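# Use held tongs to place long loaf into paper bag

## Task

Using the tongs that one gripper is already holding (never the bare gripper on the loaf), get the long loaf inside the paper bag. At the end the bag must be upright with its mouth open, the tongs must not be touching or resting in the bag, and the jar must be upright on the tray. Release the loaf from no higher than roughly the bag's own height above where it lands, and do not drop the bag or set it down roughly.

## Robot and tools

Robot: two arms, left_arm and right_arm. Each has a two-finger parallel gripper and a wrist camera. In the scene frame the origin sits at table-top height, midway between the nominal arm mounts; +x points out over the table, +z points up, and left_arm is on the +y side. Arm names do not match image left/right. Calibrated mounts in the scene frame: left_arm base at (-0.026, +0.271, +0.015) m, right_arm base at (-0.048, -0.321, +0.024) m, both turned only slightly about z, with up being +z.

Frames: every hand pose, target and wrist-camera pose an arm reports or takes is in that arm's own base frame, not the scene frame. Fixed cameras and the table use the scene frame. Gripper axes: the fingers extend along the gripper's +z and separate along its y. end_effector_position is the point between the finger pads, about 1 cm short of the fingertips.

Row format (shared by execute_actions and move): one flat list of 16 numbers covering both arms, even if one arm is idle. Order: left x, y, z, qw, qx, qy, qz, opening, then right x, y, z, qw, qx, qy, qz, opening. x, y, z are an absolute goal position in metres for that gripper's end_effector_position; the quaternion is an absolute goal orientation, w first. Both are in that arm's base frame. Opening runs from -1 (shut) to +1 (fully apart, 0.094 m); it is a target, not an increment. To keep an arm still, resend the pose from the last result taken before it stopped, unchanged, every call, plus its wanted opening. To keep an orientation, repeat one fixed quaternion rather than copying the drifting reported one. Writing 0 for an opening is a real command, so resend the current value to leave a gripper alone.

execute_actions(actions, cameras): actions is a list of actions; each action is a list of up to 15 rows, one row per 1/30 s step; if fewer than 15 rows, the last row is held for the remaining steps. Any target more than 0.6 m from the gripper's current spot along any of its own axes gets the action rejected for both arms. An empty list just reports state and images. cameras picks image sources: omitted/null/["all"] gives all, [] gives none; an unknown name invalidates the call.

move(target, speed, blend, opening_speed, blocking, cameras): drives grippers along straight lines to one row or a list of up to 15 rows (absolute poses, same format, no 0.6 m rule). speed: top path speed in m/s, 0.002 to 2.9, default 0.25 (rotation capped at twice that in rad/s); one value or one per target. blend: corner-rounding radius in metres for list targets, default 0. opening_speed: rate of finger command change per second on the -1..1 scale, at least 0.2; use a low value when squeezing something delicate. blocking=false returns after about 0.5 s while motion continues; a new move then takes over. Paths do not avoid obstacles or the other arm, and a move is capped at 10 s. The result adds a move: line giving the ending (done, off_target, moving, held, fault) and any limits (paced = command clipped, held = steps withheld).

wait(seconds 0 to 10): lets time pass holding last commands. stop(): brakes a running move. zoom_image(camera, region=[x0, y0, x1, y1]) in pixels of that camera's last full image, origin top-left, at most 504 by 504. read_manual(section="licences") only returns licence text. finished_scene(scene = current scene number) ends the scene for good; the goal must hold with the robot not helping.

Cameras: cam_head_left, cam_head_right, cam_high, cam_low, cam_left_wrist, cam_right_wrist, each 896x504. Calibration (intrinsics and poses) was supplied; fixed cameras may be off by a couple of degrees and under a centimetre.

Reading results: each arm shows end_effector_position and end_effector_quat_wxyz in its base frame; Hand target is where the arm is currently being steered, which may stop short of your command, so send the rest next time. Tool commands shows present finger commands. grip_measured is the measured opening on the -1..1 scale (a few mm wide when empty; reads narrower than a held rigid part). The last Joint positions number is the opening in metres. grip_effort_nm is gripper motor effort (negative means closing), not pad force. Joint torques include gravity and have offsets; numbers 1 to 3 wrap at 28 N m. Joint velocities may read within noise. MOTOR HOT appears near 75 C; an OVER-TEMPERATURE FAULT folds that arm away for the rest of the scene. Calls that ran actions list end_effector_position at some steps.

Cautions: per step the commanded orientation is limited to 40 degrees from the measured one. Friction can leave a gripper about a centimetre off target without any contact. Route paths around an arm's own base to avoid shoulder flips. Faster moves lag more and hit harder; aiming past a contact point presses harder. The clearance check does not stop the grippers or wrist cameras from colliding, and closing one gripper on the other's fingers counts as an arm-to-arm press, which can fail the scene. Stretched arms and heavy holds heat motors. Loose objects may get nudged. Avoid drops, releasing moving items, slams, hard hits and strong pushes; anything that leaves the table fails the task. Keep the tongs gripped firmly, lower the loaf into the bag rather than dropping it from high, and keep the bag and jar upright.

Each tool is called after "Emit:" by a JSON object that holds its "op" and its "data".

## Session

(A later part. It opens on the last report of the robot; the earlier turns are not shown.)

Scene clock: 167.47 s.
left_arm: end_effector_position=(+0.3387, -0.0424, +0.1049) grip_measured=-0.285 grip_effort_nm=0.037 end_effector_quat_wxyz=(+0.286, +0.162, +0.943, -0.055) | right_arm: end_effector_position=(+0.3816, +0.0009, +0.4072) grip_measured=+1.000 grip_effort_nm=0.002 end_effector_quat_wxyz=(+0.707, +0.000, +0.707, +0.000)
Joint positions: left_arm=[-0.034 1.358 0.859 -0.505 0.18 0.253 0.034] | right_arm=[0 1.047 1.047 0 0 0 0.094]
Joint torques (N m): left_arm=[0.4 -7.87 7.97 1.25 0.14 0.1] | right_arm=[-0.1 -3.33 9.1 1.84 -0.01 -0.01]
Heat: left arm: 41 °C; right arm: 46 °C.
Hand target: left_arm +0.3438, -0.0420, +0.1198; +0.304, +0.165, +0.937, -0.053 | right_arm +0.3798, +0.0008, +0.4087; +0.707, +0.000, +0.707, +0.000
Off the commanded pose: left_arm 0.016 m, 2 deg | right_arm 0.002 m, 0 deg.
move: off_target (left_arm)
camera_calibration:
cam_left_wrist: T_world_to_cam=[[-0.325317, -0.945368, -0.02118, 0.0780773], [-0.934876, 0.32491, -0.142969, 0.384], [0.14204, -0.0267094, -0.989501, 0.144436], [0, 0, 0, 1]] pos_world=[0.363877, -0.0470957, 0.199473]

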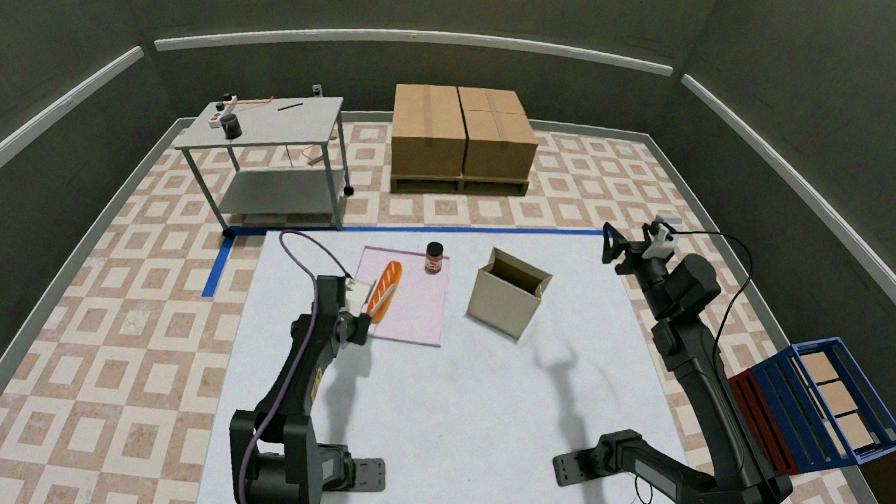

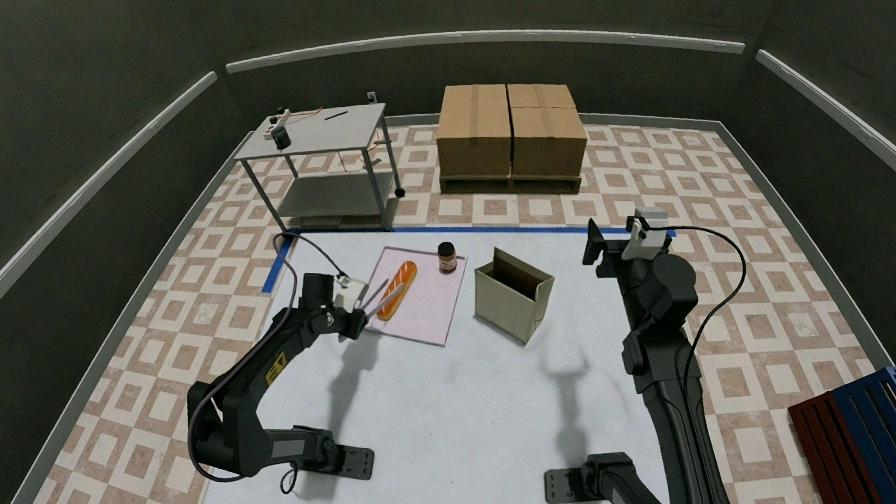

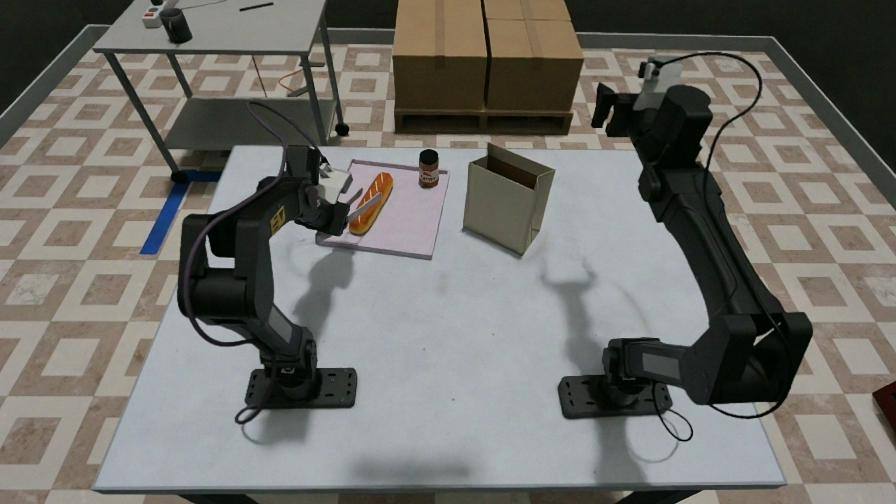

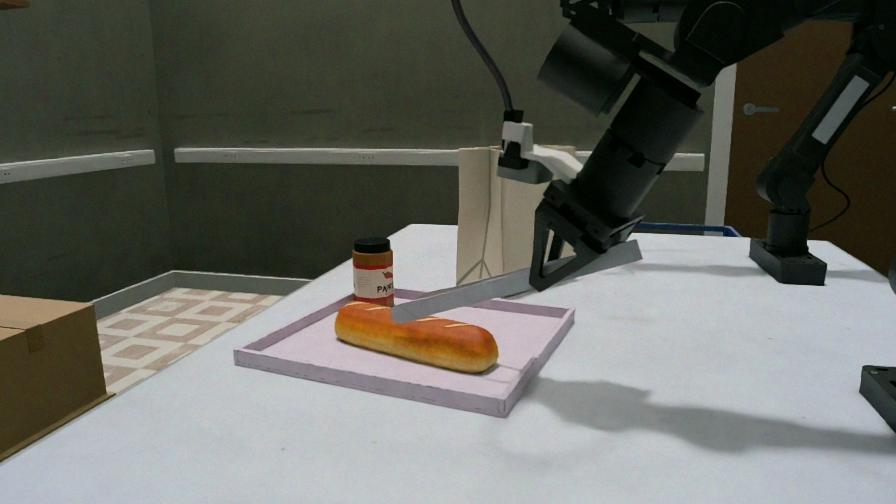

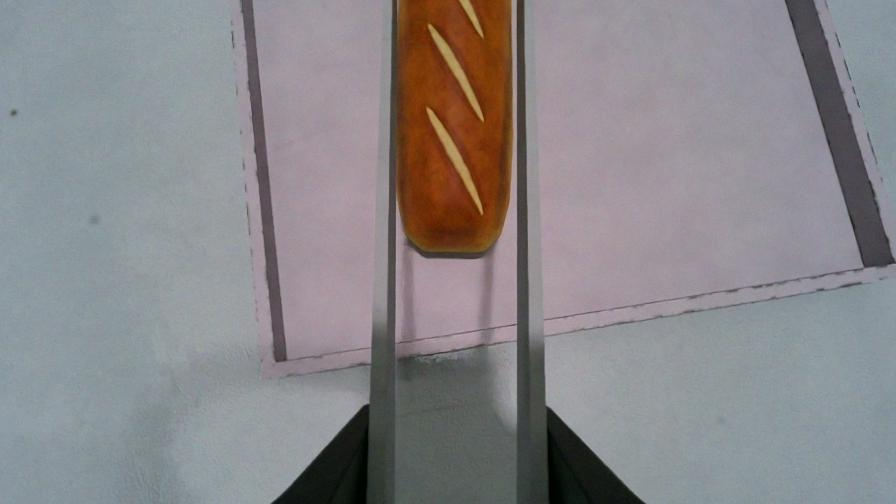

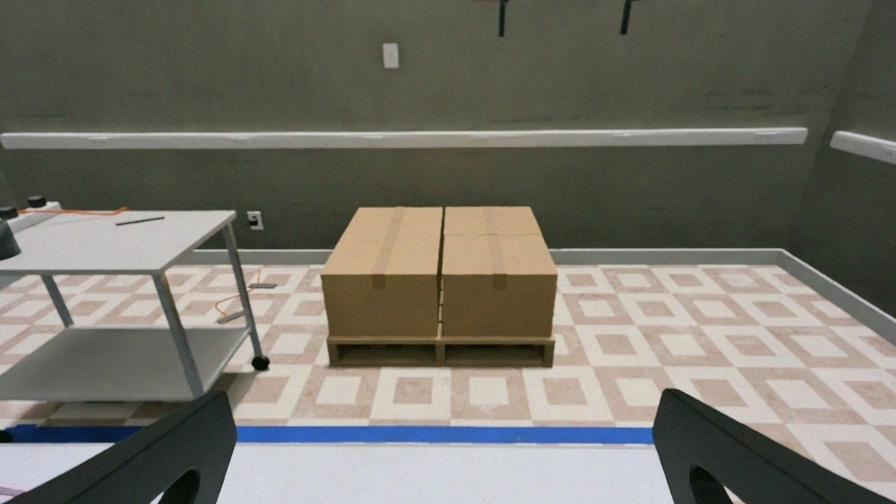

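Emit:
{"op": "move", "data": {"target": [[0.342,-0.043,0.085,0.3689,0.1610,0.9131,-0.0650,-0.25,0.3797,0.0009,0.4087,0.7071,0,0.7071,0,1],[0.342,-0.043,0.045,0.3689,0.1610,0.9131,-0.0650,-0.25,0.3797,0.0009,0.4087,0.7071,0,0.7071,0,1]], "speed": 0.1, "cameras": ["cam_low","cam_left_wrist","cam_head_right"]}}

Emit:
{"op": "zoom_image", "data": {"camera": "cam_low", "region": [230, 220, 650, 430]}}

Scene clock: 184.63 s.
left_arm: end_effector_position=(+0.3438, -0.0429, +0.0513) grip_measured=-0.251 grip_effort_nm=0.032 end_effector_quat_wxyz=(+0.371, +0.163, +0.912, -0.061) | right_arm: end_effector_position=(+0.3816, +0.0009, +0.4072) grip_measured=+1.000 grip_effort_nm=-0.002 end_effector_quat_wxyz=(+0.707, +0.000, +0.707, +0.000)
Joint positions: left_arm=[-0.012 1.399 0.533 0.038 0.226 0.253 0.035] | right_arm=[0 1.047 1.047 0 0 0 0.094]
Joint torques (N m): left_arm=[0.42 -4.36 4.22 1.69 0.21 0.04] | right_arm=[-0.1 -3.33 9.11 1.84 -0.01 -0.01]
Heat: left arm: 41 °C; right arm: 47 °C.
Hand target: left_arm +0.3418, -0.0430, +0.0451; +0.369, +0.161, +0.913, -0.065 | right_arm +0.3798, +0.0008, +0.4087; +0.707, +0.000, +0.707, +0.000
Off the commanded pose: left_arm 0.007 m, 1 deg | right_arm 0.002 m, 0 deg.
move: done
camera_calibration:
cam_left_wrist: T_world_to_cam=[[-0.325369, -0.94475, -0.0397732, 0.0791441], [-0.892605, 0.320748, -0.316825, 0.375441], [0.312078, -0.0675831, -0.94765, 0.0282639], [0, 0, 0, 1]] pos_world=[0.352051, -0.0437402, 0.148881]
Images, in order (width x height): cam_head_right 896x504, cam_low 896x504, cam_left_wrist 896x504.

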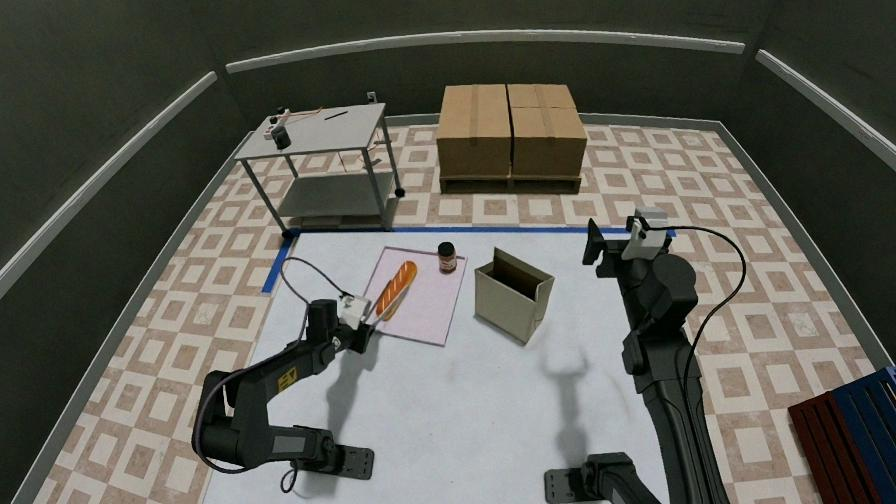

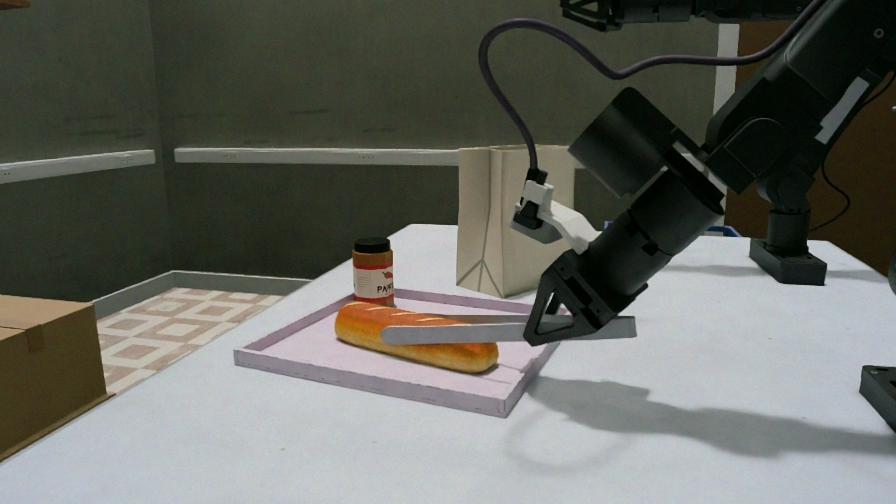

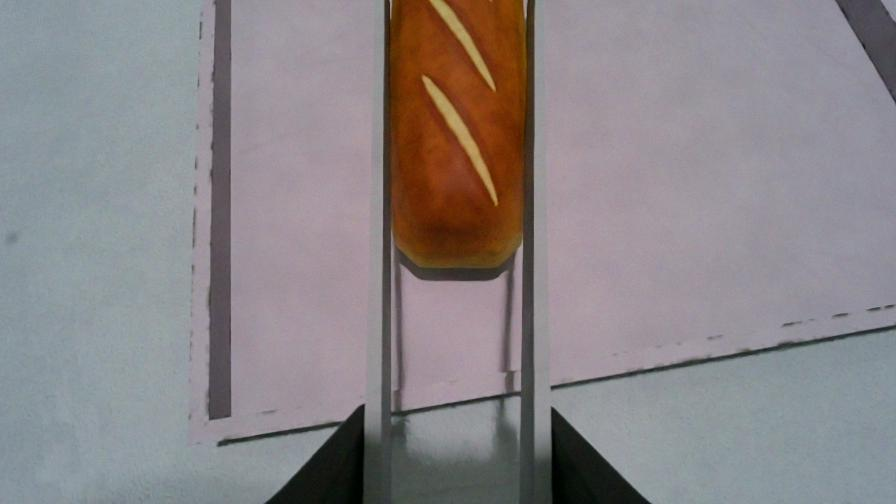

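Scaled by 1.200.

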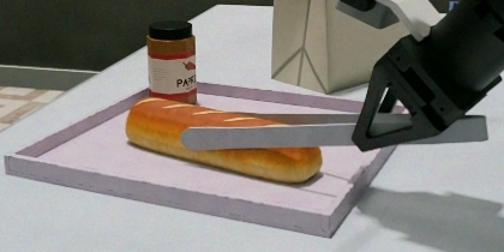

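Emit:
{"op": "move", "data": {"target": [0.342,-0.043,0.032,0.3689,0.1610,0.9131,-0.0650,-0.25,0.3797,0.0009,0.4087,0.7071,0,0.7071,0,1], "speed": 0.06, "cameras": ["cam_low","cam_left_wrist"]}}

Emit:
{"op": "zoom_image", "data": {"camera": "cam_low", "region": [230, 220, 650, 430]}}

Scene clock: 194.07 s.
left_arm: end_effector_position=(+0.3452, -0.0431, +0.0398) grip_measured=-0.251 grip_effort_nm=0.027 end_effector_quat_wxyz=(+0.374, +0.163, +0.911, -0.061) | right_arm: end_effector_position=(+0.3816, +0.0009, +0.4072) grip_measured=+1.000 grip_effort_nm=0.007 end_effector_quat_wxyz=(+0.707, +0.000, +0.707, +0.000)
Joint positions: left_arm=[-0.012 1.443 0.505 0.116 0.227 0.253 0.035] | right_arm=[0 1.047 1.047 0 0 0 0.094]
Joint torques (N m): left_arm=[0.5 -4.37 4.03 1.64 0.2 0.01] | right_arm=[-0.1 -3.33 9.1 1.84 -0.01 -0.01]
Heat: left arm: 40 °C; right arm: 47 °C.
Hand target: left_arm +0.3417, -0.0430, +0.0321; +0.369, +0.161, +0.913, -0.065 | right_arm +0.3798, +0.0008, +0.4087; +0.707, +0.000, +0.707, +0.000
Off the commanded pose: left_arm 0.008 m, 1 deg | right_arm 0.002 m, 0 deg.
move: done
camera_calibration:
cam_left_wrist: T_world_to_cam=[[-0.325866, -0.944531, -0.040899, 0.0791956], [-0.890415, 0.321161, -0.322517, 0.372595], [0.317762, -0.0686804, -0.94568, 0.0148786], [0, 0, 0, 1]] pos_world=[0.352844, -0.0438387, 0.137478]
Images, in order (width x height): cam_low 896x504, cam_left_wrist 896x504.

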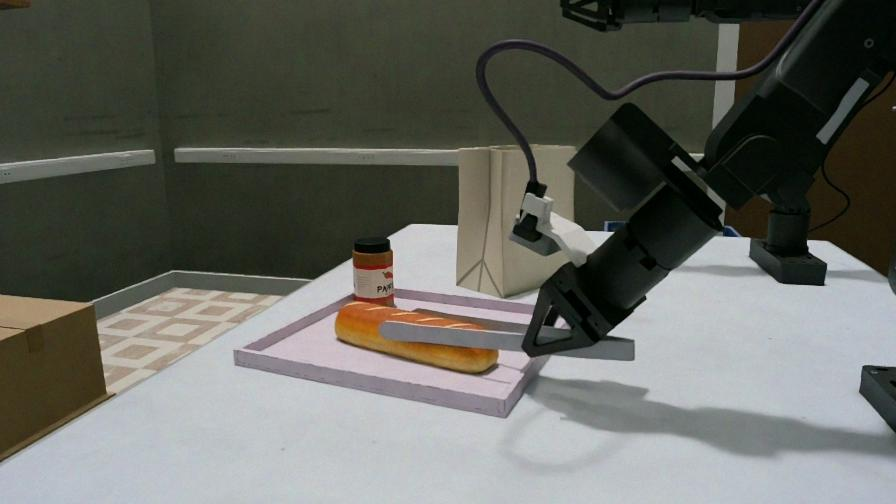

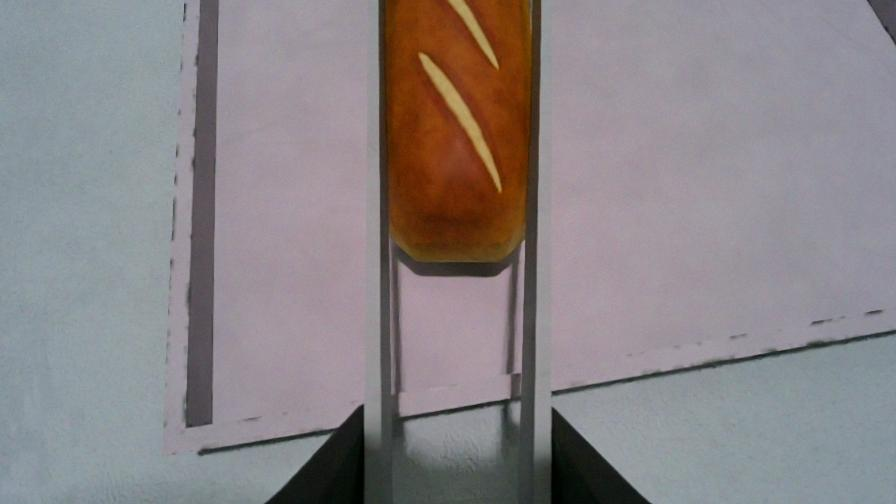

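Scaled by 1.200.

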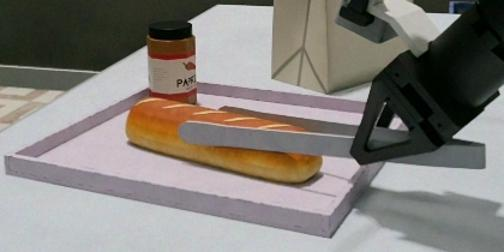

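Emit:
{"op": "move", "data": {"target": [[0.342,-0.043,0.075,0.3689,0.1610,0.9131,-0.0650,-0.25,0.3797,0.0009,0.4087,0.7071,0,0.7071,0,1],[0.342,-0.043,0.075,0.3689,0.1610,0.9131,-0.0650,-0.15,0.3797,0.0009,0.4087,0.7071,0,0.7071,0,1]], "speed": 0.06, "cameras": ["cam_low","cam_left_wrist","cam_head_right"]}}

Emit:
{"op": "zoom_image", "data": {"camera": "cam_low", "region": [230, 220, 650, 430]}}

Emit:
{"op": "zoom_image", "data": {"camera": "cam_head_right", "region": [320, 230, 480, 360]}}

Scene clock: 210.97 s.
left_arm: end_effector_position=(+0.3323, -0.0430, +0.0556) grip_measured=-0.152 grip_effort_nm=0.056 end_effector_quat_wxyz=(+0.345, +0.161, +0.922, -0.065) | right_arm: end_effector_position=(+0.3816, +0.0009, +0.4072) grip_measured=+1.000 grip_effort_nm=0.012 end_effector_quat_wxyz=(+0.707, +0.000, +0.707, +0.000)
Joint positions: left_arm=[-0.012 1.354 0.562 -0.091 0.227 0.253 0.04] | right_arm=[0 1.047 1.047 0 0 0 0.094]
Joint torques (N m): left_arm=[0.57 -7.75 7.76 1.32 0.16 0] | right_arm=[-0.1 -3.33 9.1 1.84 -0.01 -0.01]
Heat: left arm: 39 °C; right arm: 47 °C.
Hand target: left_arm +0.3417, -0.0430, +0.0748; +0.369, +0.161, +0.913, -0.065 | right_arm +0.3798, +0.0008, +0.4087; +0.707, +0.000, +0.707, +0.000
Off the commanded pose: left_arm 0.022 m, 3 deg | right_arm 0.002 m, 0 deg.
move: off_target (left_arm); target 2's new opening was sent with left_arm's hand 0.020 m and 2 deg from that target
camera_calibration:
cam_left_wrist: T_world_to_cam=[[-0.327759, -0.944516, -0.0215268, 0.0753513], [-0.908521, 0.321355, -0.267058, 0.369087], [0.259158, -0.067973, -0.96344, 0.0543972], [0, 0, 0, 1]] pos_world=[0.345923, -0.0437397, 0.152598]
Images, in order (width x height): cam_head_right 896x504, cam_low 896x504, cam_left_wrist 896x504.

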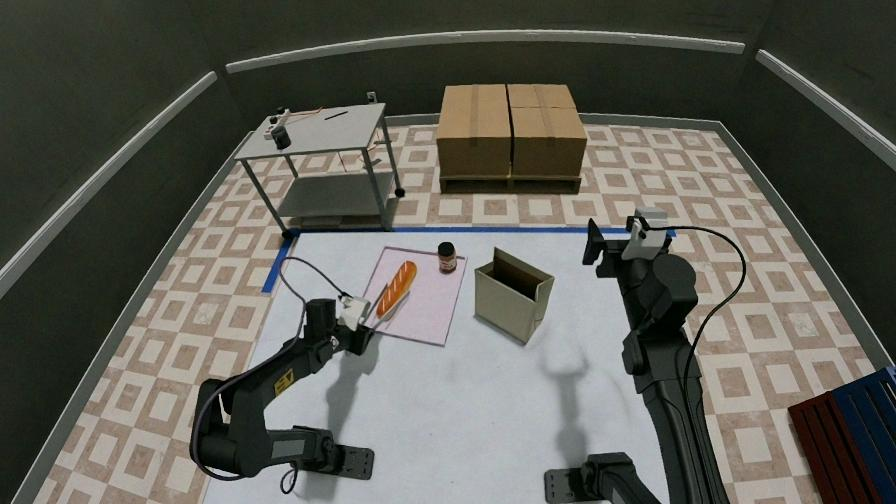

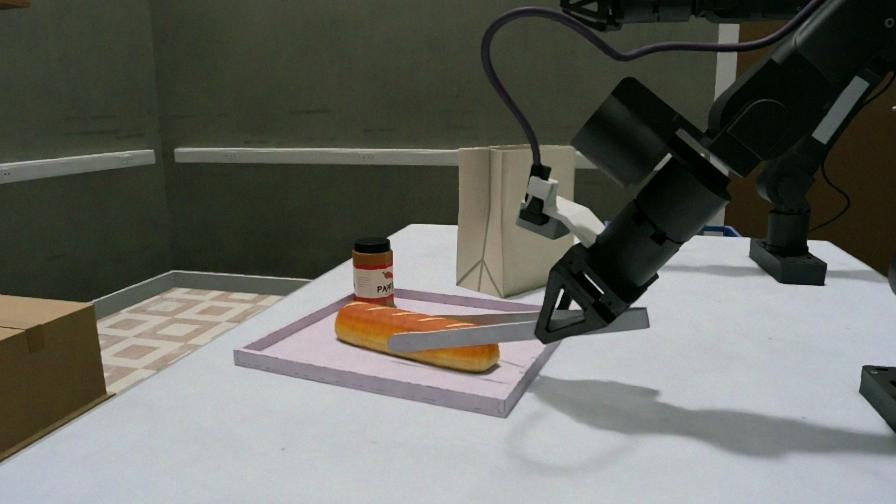

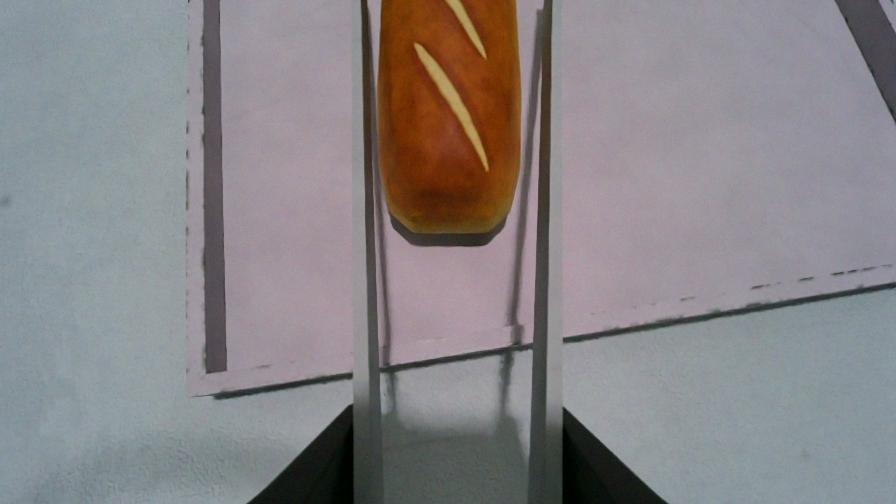

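Scaled by 1.200.

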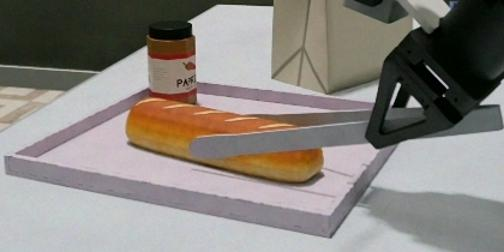

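Scaled by 3.150.

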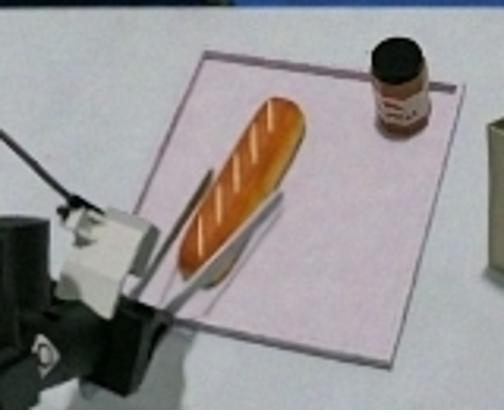

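Emit:
{"op": "move", "data": {"target": [0.345,-0.042,0.038,0.3848,0.1598,0.9065,-0.0678,-0.15,0.3797,0.0009,0.4087,0.7071,0,0.7071,0,1], "speed": 0.05, "cameras": ["cam_low","cam_left_wrist"]}}

Emit:
{"op": "zoom_image", "data": {"camera": "cam_low", "region": [230, 220, 650, 430]}}

Scene clock: 223.13 s.
left_arm: end_effector_position=(+0.3478, -0.0421, +0.0447) grip_measured=-0.152 grip_effort_nm=0.061 end_effector_quat_wxyz=(+0.388, +0.162, +0.905, -0.063) | right_arm: end_effector_position=(+0.3816, +0.0009, +0.4072) grip_measured=+1.000 grip_effort_nm=0.012 end_effector_quat_wxyz=(+0.707, +0.000, +0.707, +0.000)
Joint positions: left_arm=[-0.002 1.433 0.494 0.147 0.24 0.253 0.04] | right_arm=[0 1.047 1.047 0 0 0 0.094]
Joint torques (N m): left_arm=[0.57 -4.52 4.05 1.72 0.23 -0.01] | right_arm=[-0.1 -3.33 9.1 1.84 0 -0.01]
Heat: left arm: 39 °C; right arm: 48 °C.
Hand target: left_arm +0.3449, -0.0421, +0.0382; +0.385, +0.160, +0.907, -0.068 | right_arm +0.3798, +0.0008, +0.4087; +0.707, +0.000, +0.707, +0.000
Off the commanded pose: left_arm 0.007 m, 1 deg | right_arm 0.002 m, 0 deg.
move: done
camera_calibration:
cam_left_wrist: T_world_to_cam=[[-0.324073, -0.945115, -0.0416505, 0.0806759], [-0.880444, 0.31742, -0.352226, 0.373937], [0.346115, -0.077476, -0.934988, 0.0080041], [0, 0, 0, 1]] pos_world=[0.352605, -0.0418269, 0.142554]
Images, in order (width x height): cam_low 896x504, cam_left_wrist 896x504.

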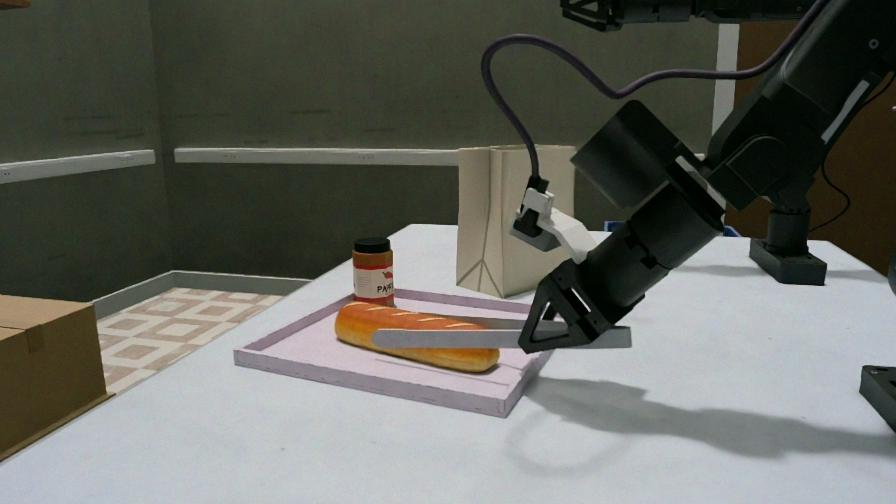

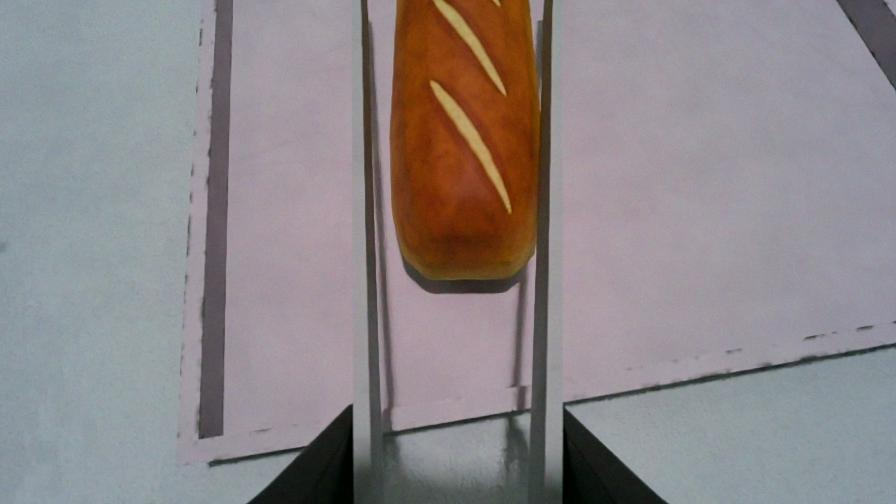

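Scaled by 1.200.

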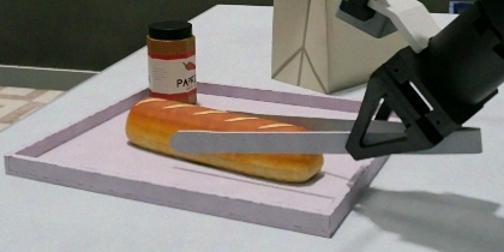

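Emit:
{"op": "move", "data": {"target": [0.345,-0.0435,0.030,0.3848,0.1598,0.9065,-0.0678,-0.15,0.3797,0.0009,0.4087,0.7071,0,0.7071,0,1], "speed": 0.05, "cameras": ["cam_low","cam_left_wrist"]}}

Emit:
{"op": "zoom_image", "data": {"camera": "cam_low", "region": [230, 220, 650, 430]}}

Scene clock: 230.20 s.
left_arm: end_effector_position=(+0.3479, -0.0423, +0.0370) grip_measured=-0.152 grip_effort_nm=0.056 end_effector_quat_wxyz=(+0.388, +0.162, +0.905, -0.063) | right_arm: end_effector_position=(+0.3816, +0.0009, +0.4072) grip_measured=+1.000 grip_effort_nm=0.007 end_effector_quat_wxyz=(+0.707, +0.000, +0.707, +0.000)
Joint positions: left_arm=[-0.002 1.463 0.478 0.194 0.241 0.253 0.04] | right_arm=[0 1.047 1.047 0 0 0 0.094]
Joint torques (N m): left_arm=[-0.28 -4.31 3.97 1.73 0.18 -0.06] | right_arm=[-0.1 -3.33 9.1 1.84 -0.01 -0.01]
Heat: left arm: 39 °C; right arm: 48 °C.
Hand target: left_arm +0.3448, -0.0436, +0.0302; +0.384, +0.160, +0.907, -0.068 | right_arm +0.3798, +0.0008, +0.4087; +0.707, +0.000, +0.707, +0.000
Off the commanded pose: left_arm 0.008 m, 1 deg | right_arm 0.002 m, 0 deg.
move: done
camera_calibration:
cam_left_wrist: T_world_to_cam=[[-0.324854, -0.944878, -0.0409407, 0.0803573], [-0.880066, 0.317857, -0.352777, 0.371247], [0.346345, -0.0785705, -0.934811, 0.000637105], [0, 0, 0, 1]] pos_world=[0.352606, -0.0420254, 0.134853]
Images, in order (width x height): cam_low 896x504, cam_left_wrist 896x504.

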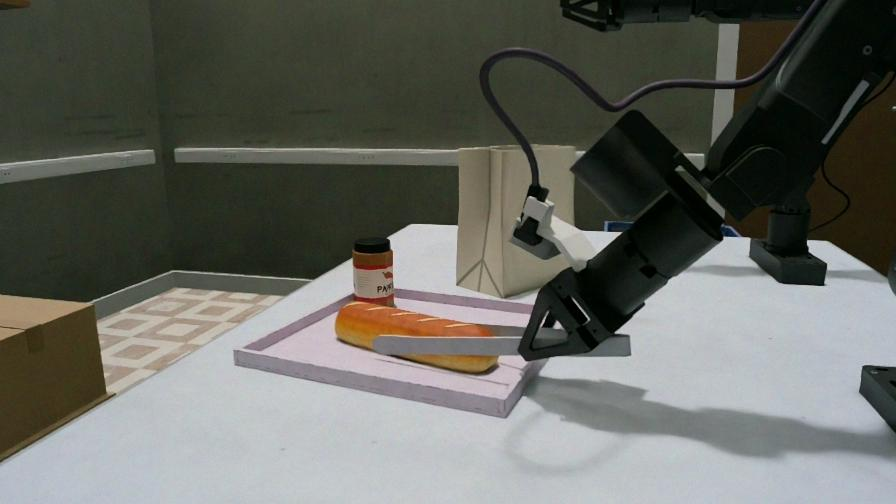

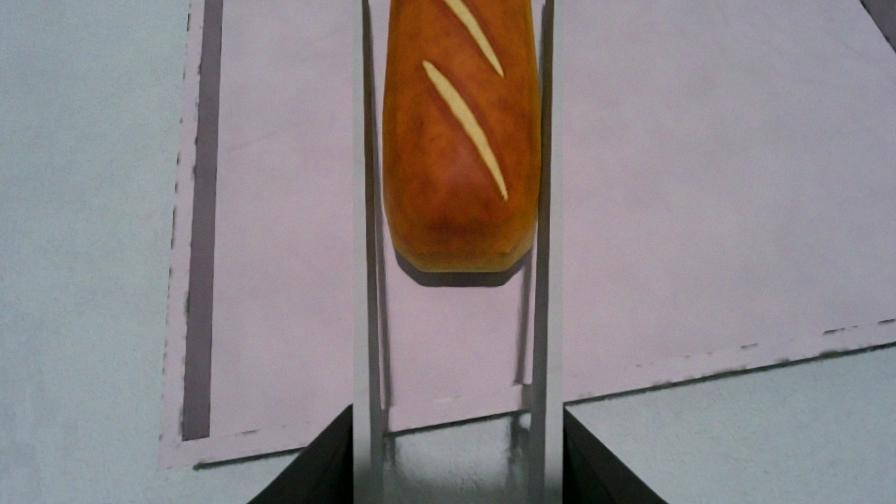

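Scaled by 1.200.

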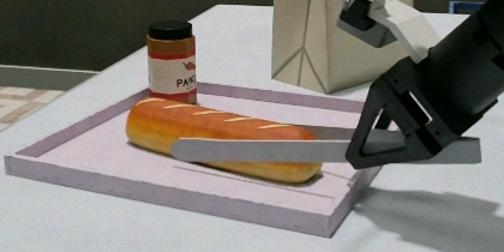

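Emit:
{"op": "move", "data": {"target": [0.345,-0.0435,0.030,0.3848,0.1598,0.9065,-0.0678,-0.6,0.3797,0.0009,0.4087,0.7071,0,0.7071,0,1], "opening_speed": 0.2, "cameras": ["cam_low","cam_left_wrist"]}}

Emit:
{"op": "move", "data": {"target": [0.352,-0.0435,0.065,0.3848,0.1598,0.9065,-0.0678,-0.6,0.3797,0.0009,0.4087,0.7071,0,0.7071,0,1], "speed": 0.04, "cameras": ["cam_low","cam_left_wrist"]}}

Scene clock: 245.17 s.
left_arm: end_effector_position=(+0.3481, -0.0423, +0.0372) grip_measured=-0.450 grip_effort_nm=-1.053 end_effector_quat_wxyz=(+0.389, +0.162, +0.905, -0.063) | right_arm: end_effector_position=(+0.3816, +0.0009, +0.4072) grip_measured=+1.000 grip_effort_nm=0.012 end_effector_quat_wxyz=(+0.707, +0.000, +0.707, +0.000)
Joint positions: left_arm=[-0.002 1.463 0.478 0.195 0.241 0.253 0.026] | right_arm=[0 1.047 1.047 0 0 0 0.094]
Joint torques (N m): left_arm=[-0.03 -4.4 3.6 1.73 0.18 -0.08] | right_arm=[-0.1 -3.33 9.1 1.84 -0.01 -0.01]
Heat: left arm: 38 °C; right arm: 48 °C.
Hand target: left_arm +0.3448, -0.0436, +0.0302; +0.385, +0.160, +0.907, -0.068 | right_arm +0.3798, +0.0008, +0.4087; +0.707, +0.000, +0.707, +0.000
Off the commanded pose: left_arm 0.008 m, 1 deg | right_arm 0.002 m, 0 deg.
move: done
camera_calibration:
cam_left_wrist: T_world_to_cam=[[-0.324791, -0.944883, -0.0413205, 0.0804264], [-0.879655, 0.317842, -0.353813, 0.371399], [0.347445, -0.0785676, -0.934403, 0.000346252], [0, 0, 0, 1]] pos_world=[0.352704, -0.0420254, 0.135053]
Images, in order (width x height): cam_low 896x504, cam_left_wrist 896x504.

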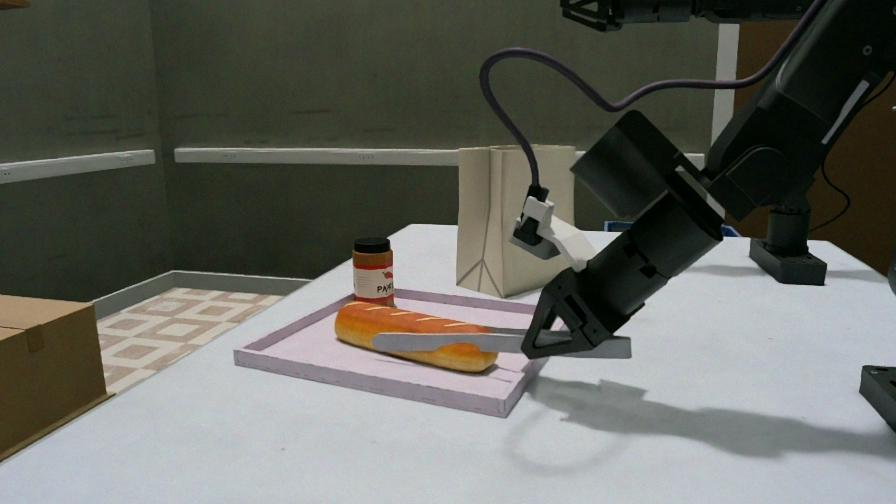

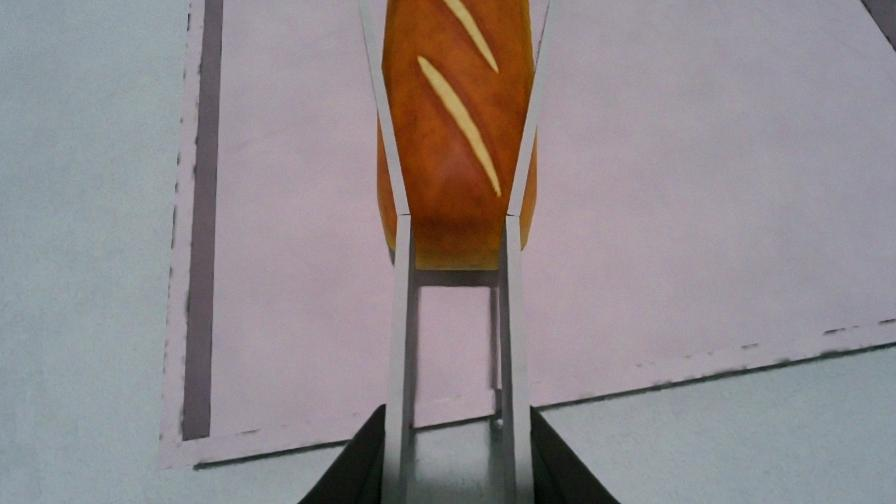

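Scene clock: 246.53 s.
left_arm: end_effector_position=(+0.3418, -0.0423, +0.0446) grip_measured=-0.455 grip_effort_nm=-1.062 end_effector_quat_wxyz=(+0.362, +0.160, +0.916, -0.068) | right_arm: end_effector_position=(+0.3816, +0.0009, +0.4072) grip_measured=+1.000 grip_effort_nm=0.002 end_effector_quat_wxyz=(+0.707, +0.000, +0.707, +0.000)
Joint positions: left_arm=[-0.002 1.419 0.53 0.04 0.241 0.253 0.026] | right_arm=[0 1.047 1.047 0 0 0 0.094]
Joint torques (N m): left_arm=[-0.06 -8.57 7.83 1.31 0.19 -0.07] | right_arm=[-0.09 -3.33 9.1 1.84 -0.01 -0.01]
Heat: left arm: 38 °C; right arm: 48 °C.
Hand target: left_arm +0.3517, -0.0436, +0.0648; +0.385, +0.160, +0.906, -0.068 | right_arm +0.3798, +0.0008, +0.4087; +0.707, +0.000, +0.707, +0.000
Off the commanded pose: left_arm 0.023 m, 3 deg | right_arm 0.002 m, 0 deg.
move: off_target (left_arm)
camera_calibration:
cam_left_wrist: T_world_to_cam=[[-0.326592, -0.944901, -0.0223675, 0.0784515], [-0.89892, 0.317838, -0.301533, 0.372657], [0.292028, -0.0783718, -0.953193, 0.0292183], [0, 0, 0, 1]] pos_world=[0.352078, -0.0420257, 0.141974]
Images, in order (width x height): cam_low 896x504, cam_left_wrist 896x504.

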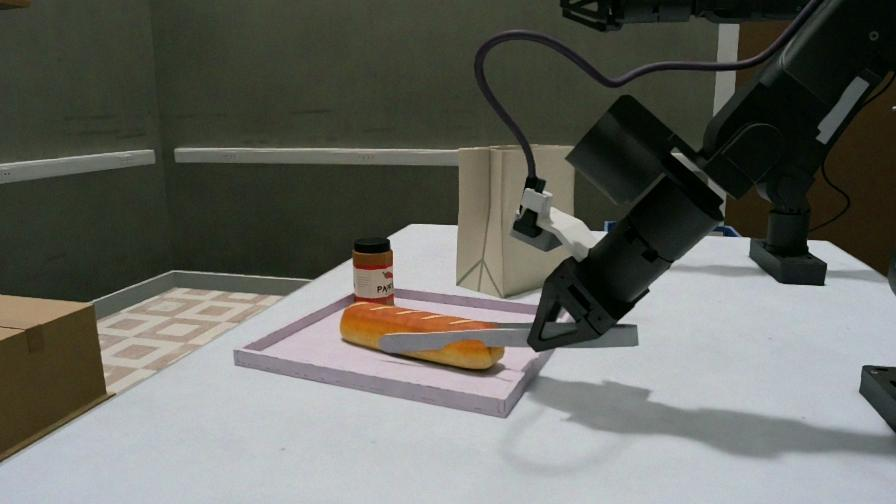

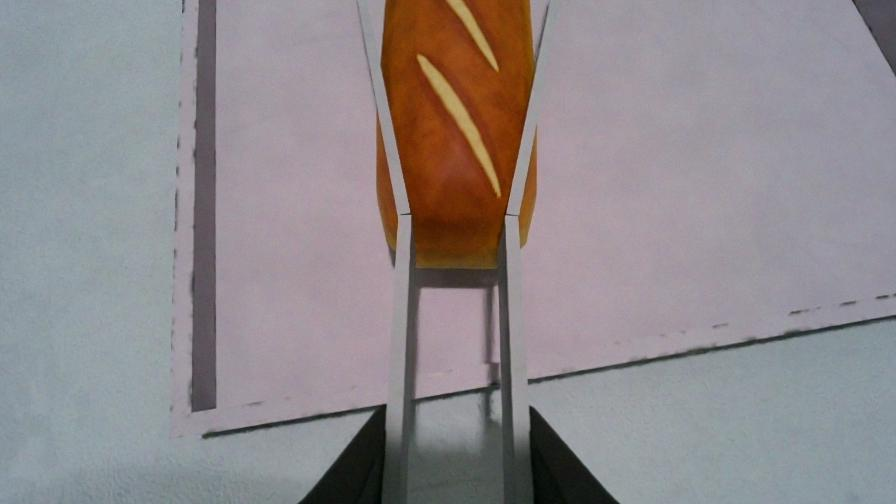

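Emit:
{"op": "move", "data": {"target": [0.352,-0.0435,0.16,0.3848,0.1598,0.9065,-0.0678,-0.7,0.3797,0.0009,0.4087,0.7071,0,0.7071,0,1], "speed": 0.05, "cameras": ["cam_low","cam_left_wrist"]}}

Scene clock: 252.30 s.
left_arm: end_effector_position=(+0.3423, -0.0423, +0.1320) grip_measured=-0.456 grip_effort_nm=-1.062 end_effector_quat_wxyz=(+0.349, +0.160, +0.921, -0.070) | right_arm: end_effector_position=(+0.3816, +0.0009, +0.4072) grip_measured=+1.000 grip_effort_nm=0.002 end_effector_quat_wxyz=(+0.707, +0.000, +0.707, +0.000)
Joint positions: left_arm=[-0.002 1.263 0.819 -0.434 0.241 0.253 0.026] | right_arm=[0 1.047 1.047 0 0 0 0.094]
Joint torques (N m): left_arm=[-0.08 -8.21 9.2 1.47 0.2 -0.02] | right_arm=[-0.09 -3.33 9.11 1.84 -0.01 -0.01]
Heat: left arm: 39 °C; right arm: 49 °C.
Hand target: left_arm +0.3512, -0.0436, +0.1599; +0.385, +0.160, +0.906, -0.068 | right_arm +0.3798, +0.0008, +0.4087; +0.707, +0.000, +0.707, +0.000
Off the commanded pose: left_arm 0.030 m, 4 deg | right_arm 0.002 m, 0 deg.
move: off_target (left_arm)
camera_calibration:
cam_left_wrist: T_world_to_cam=[[-0.327196, -0.944868, -0.012926, 0.0795429], [-0.907246, 0.317935, -0.275357, 0.39889], [0.264286, -0.0783687, -0.961255, 0.122982], [0, 0, 0, 1]] pos_world=[0.355415, -0.0420257, 0.229083]
Images, in order (width x height): cam_low 896x504, cam_left_wrist 896x504.

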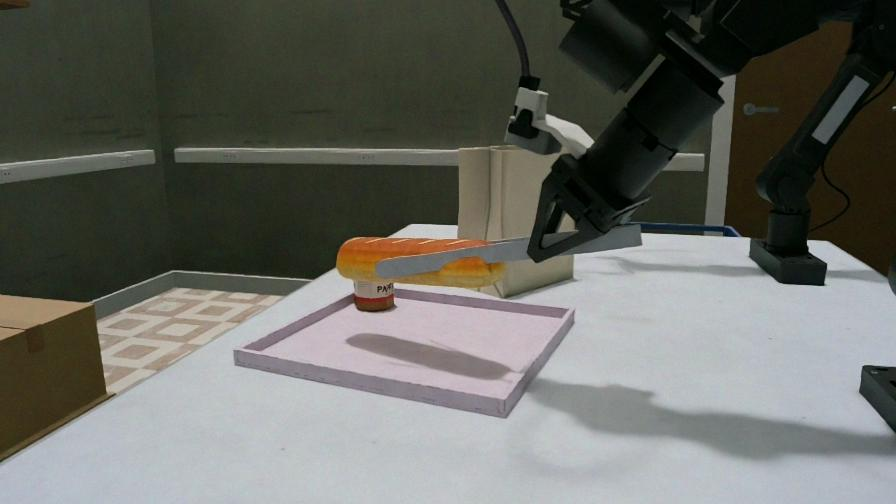

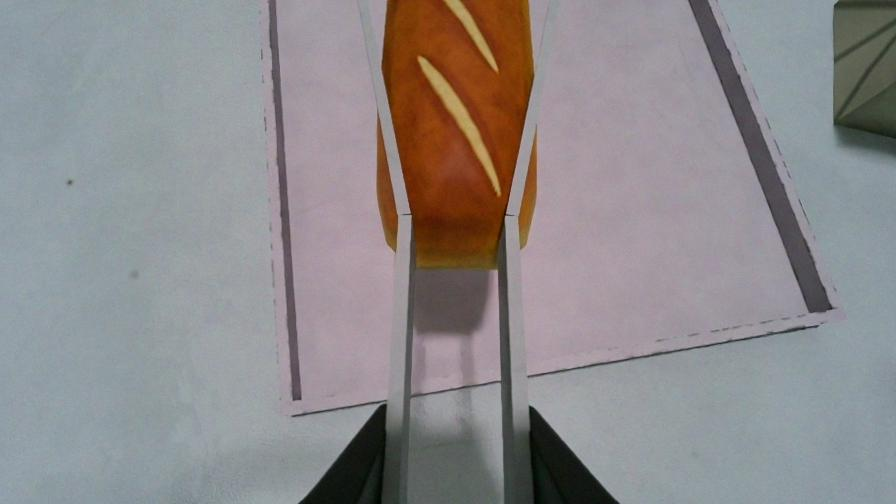

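Emit:
{"op": "move", "data": {"target": [[0.345,-0.0435,0.06,0.3848,0.1598,0.9065,-0.0678,-0.7,0.3797,0.0009,0.4087,0.7071,0,0.7071,0,1],[0.345,-0.0435,0.032,0.3848,0.1598,0.9065,-0.0678,-0.7,0.3797,0.0009,0.4087,0.7071,0,0.7071,0,1]], "speed": [0.08,0.03], "cameras": ["cam_low","cam_left_wrist"]}}

Scene clock: 280.47 s.
left_arm: end_effector_position=(+0.3462, -0.0423, +0.0371) grip_measured=-0.456 grip_effort_nm=-1.067 end_effector_quat_wxyz=(+0.384, +0.162, +0.907, -0.064) | right_arm: end_effector_position=(+0.3816, +0.0009, +0.4072) grip_measured=+1.000 grip_effort_nm=0.007 end_effector_quat_wxyz=(+0.707, +0.000, +0.707, +0.000)
Joint positions: left_arm=[-0.002 1.456 0.481 0.175 0.241 0.253 0.026] | right_arm=[0 1.047 1.047 0 0 0 0.094]
Joint torques (N m): left_arm=[-0.02 -4.51 4.01 1.79 0.18 -0.08] | right_arm=[-0.1 -3.33 9.11 1.84 -0.01 -0.01]
Heat: left arm: 41 °C; right arm: 49 °C.
Hand target: left_arm +0.3448, -0.0436, +0.0321; +0.384, +0.160, +0.907, -0.068 | right_arm +0.3798, +0.0008, +0.4087; +0.707, +0.000, +0.707, +0.000
Off the commanded pose: left_arm 0.005 m, 1 deg | right_arm 0.002 m, 0 deg.
move: done
camera_calibration:
cam_left_wrist: T_world_to_cam=[[-0.32515, -0.944896, -0.0380705, 0.0798174], [-0.883257, 0.317829, -0.344734, 0.370591], [0.337838, -0.0784641, -0.937928, 0.00433139], [0, 0, 0, 1]] pos_world=[0.351817, -0.0420256, 0.134857]
Images, in order (width x height): cam_low 896x504, cam_left_wrist 896x504.

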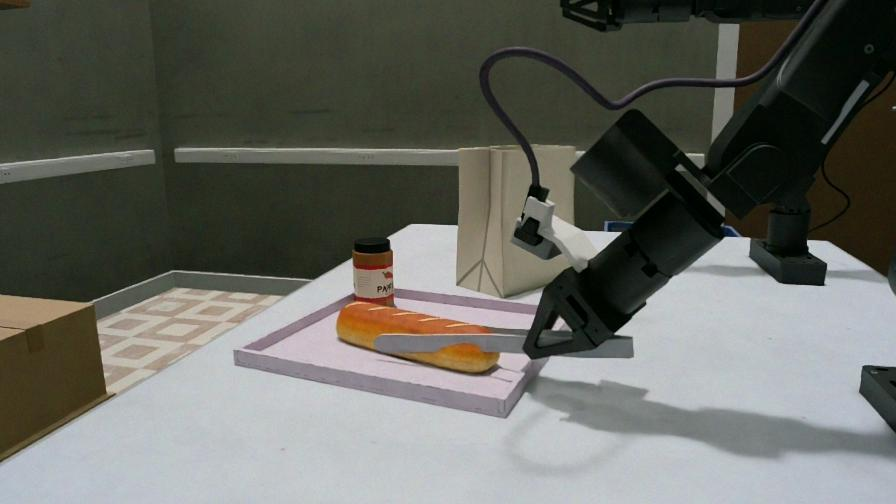

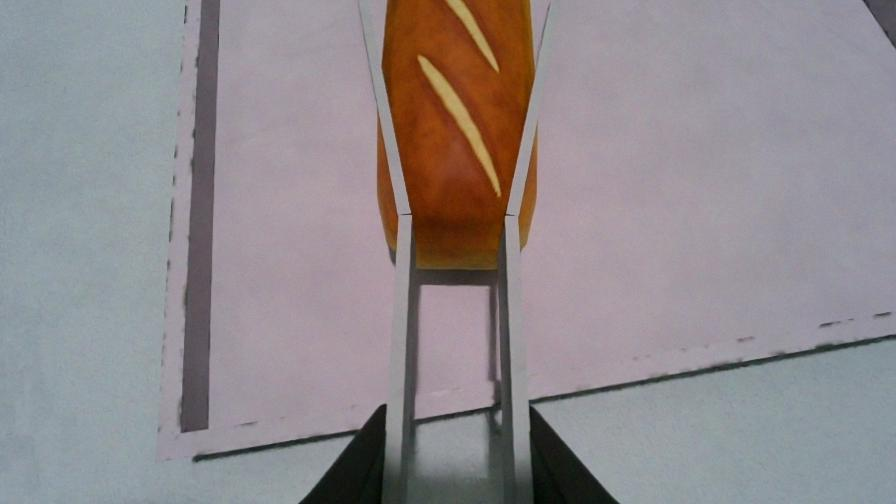

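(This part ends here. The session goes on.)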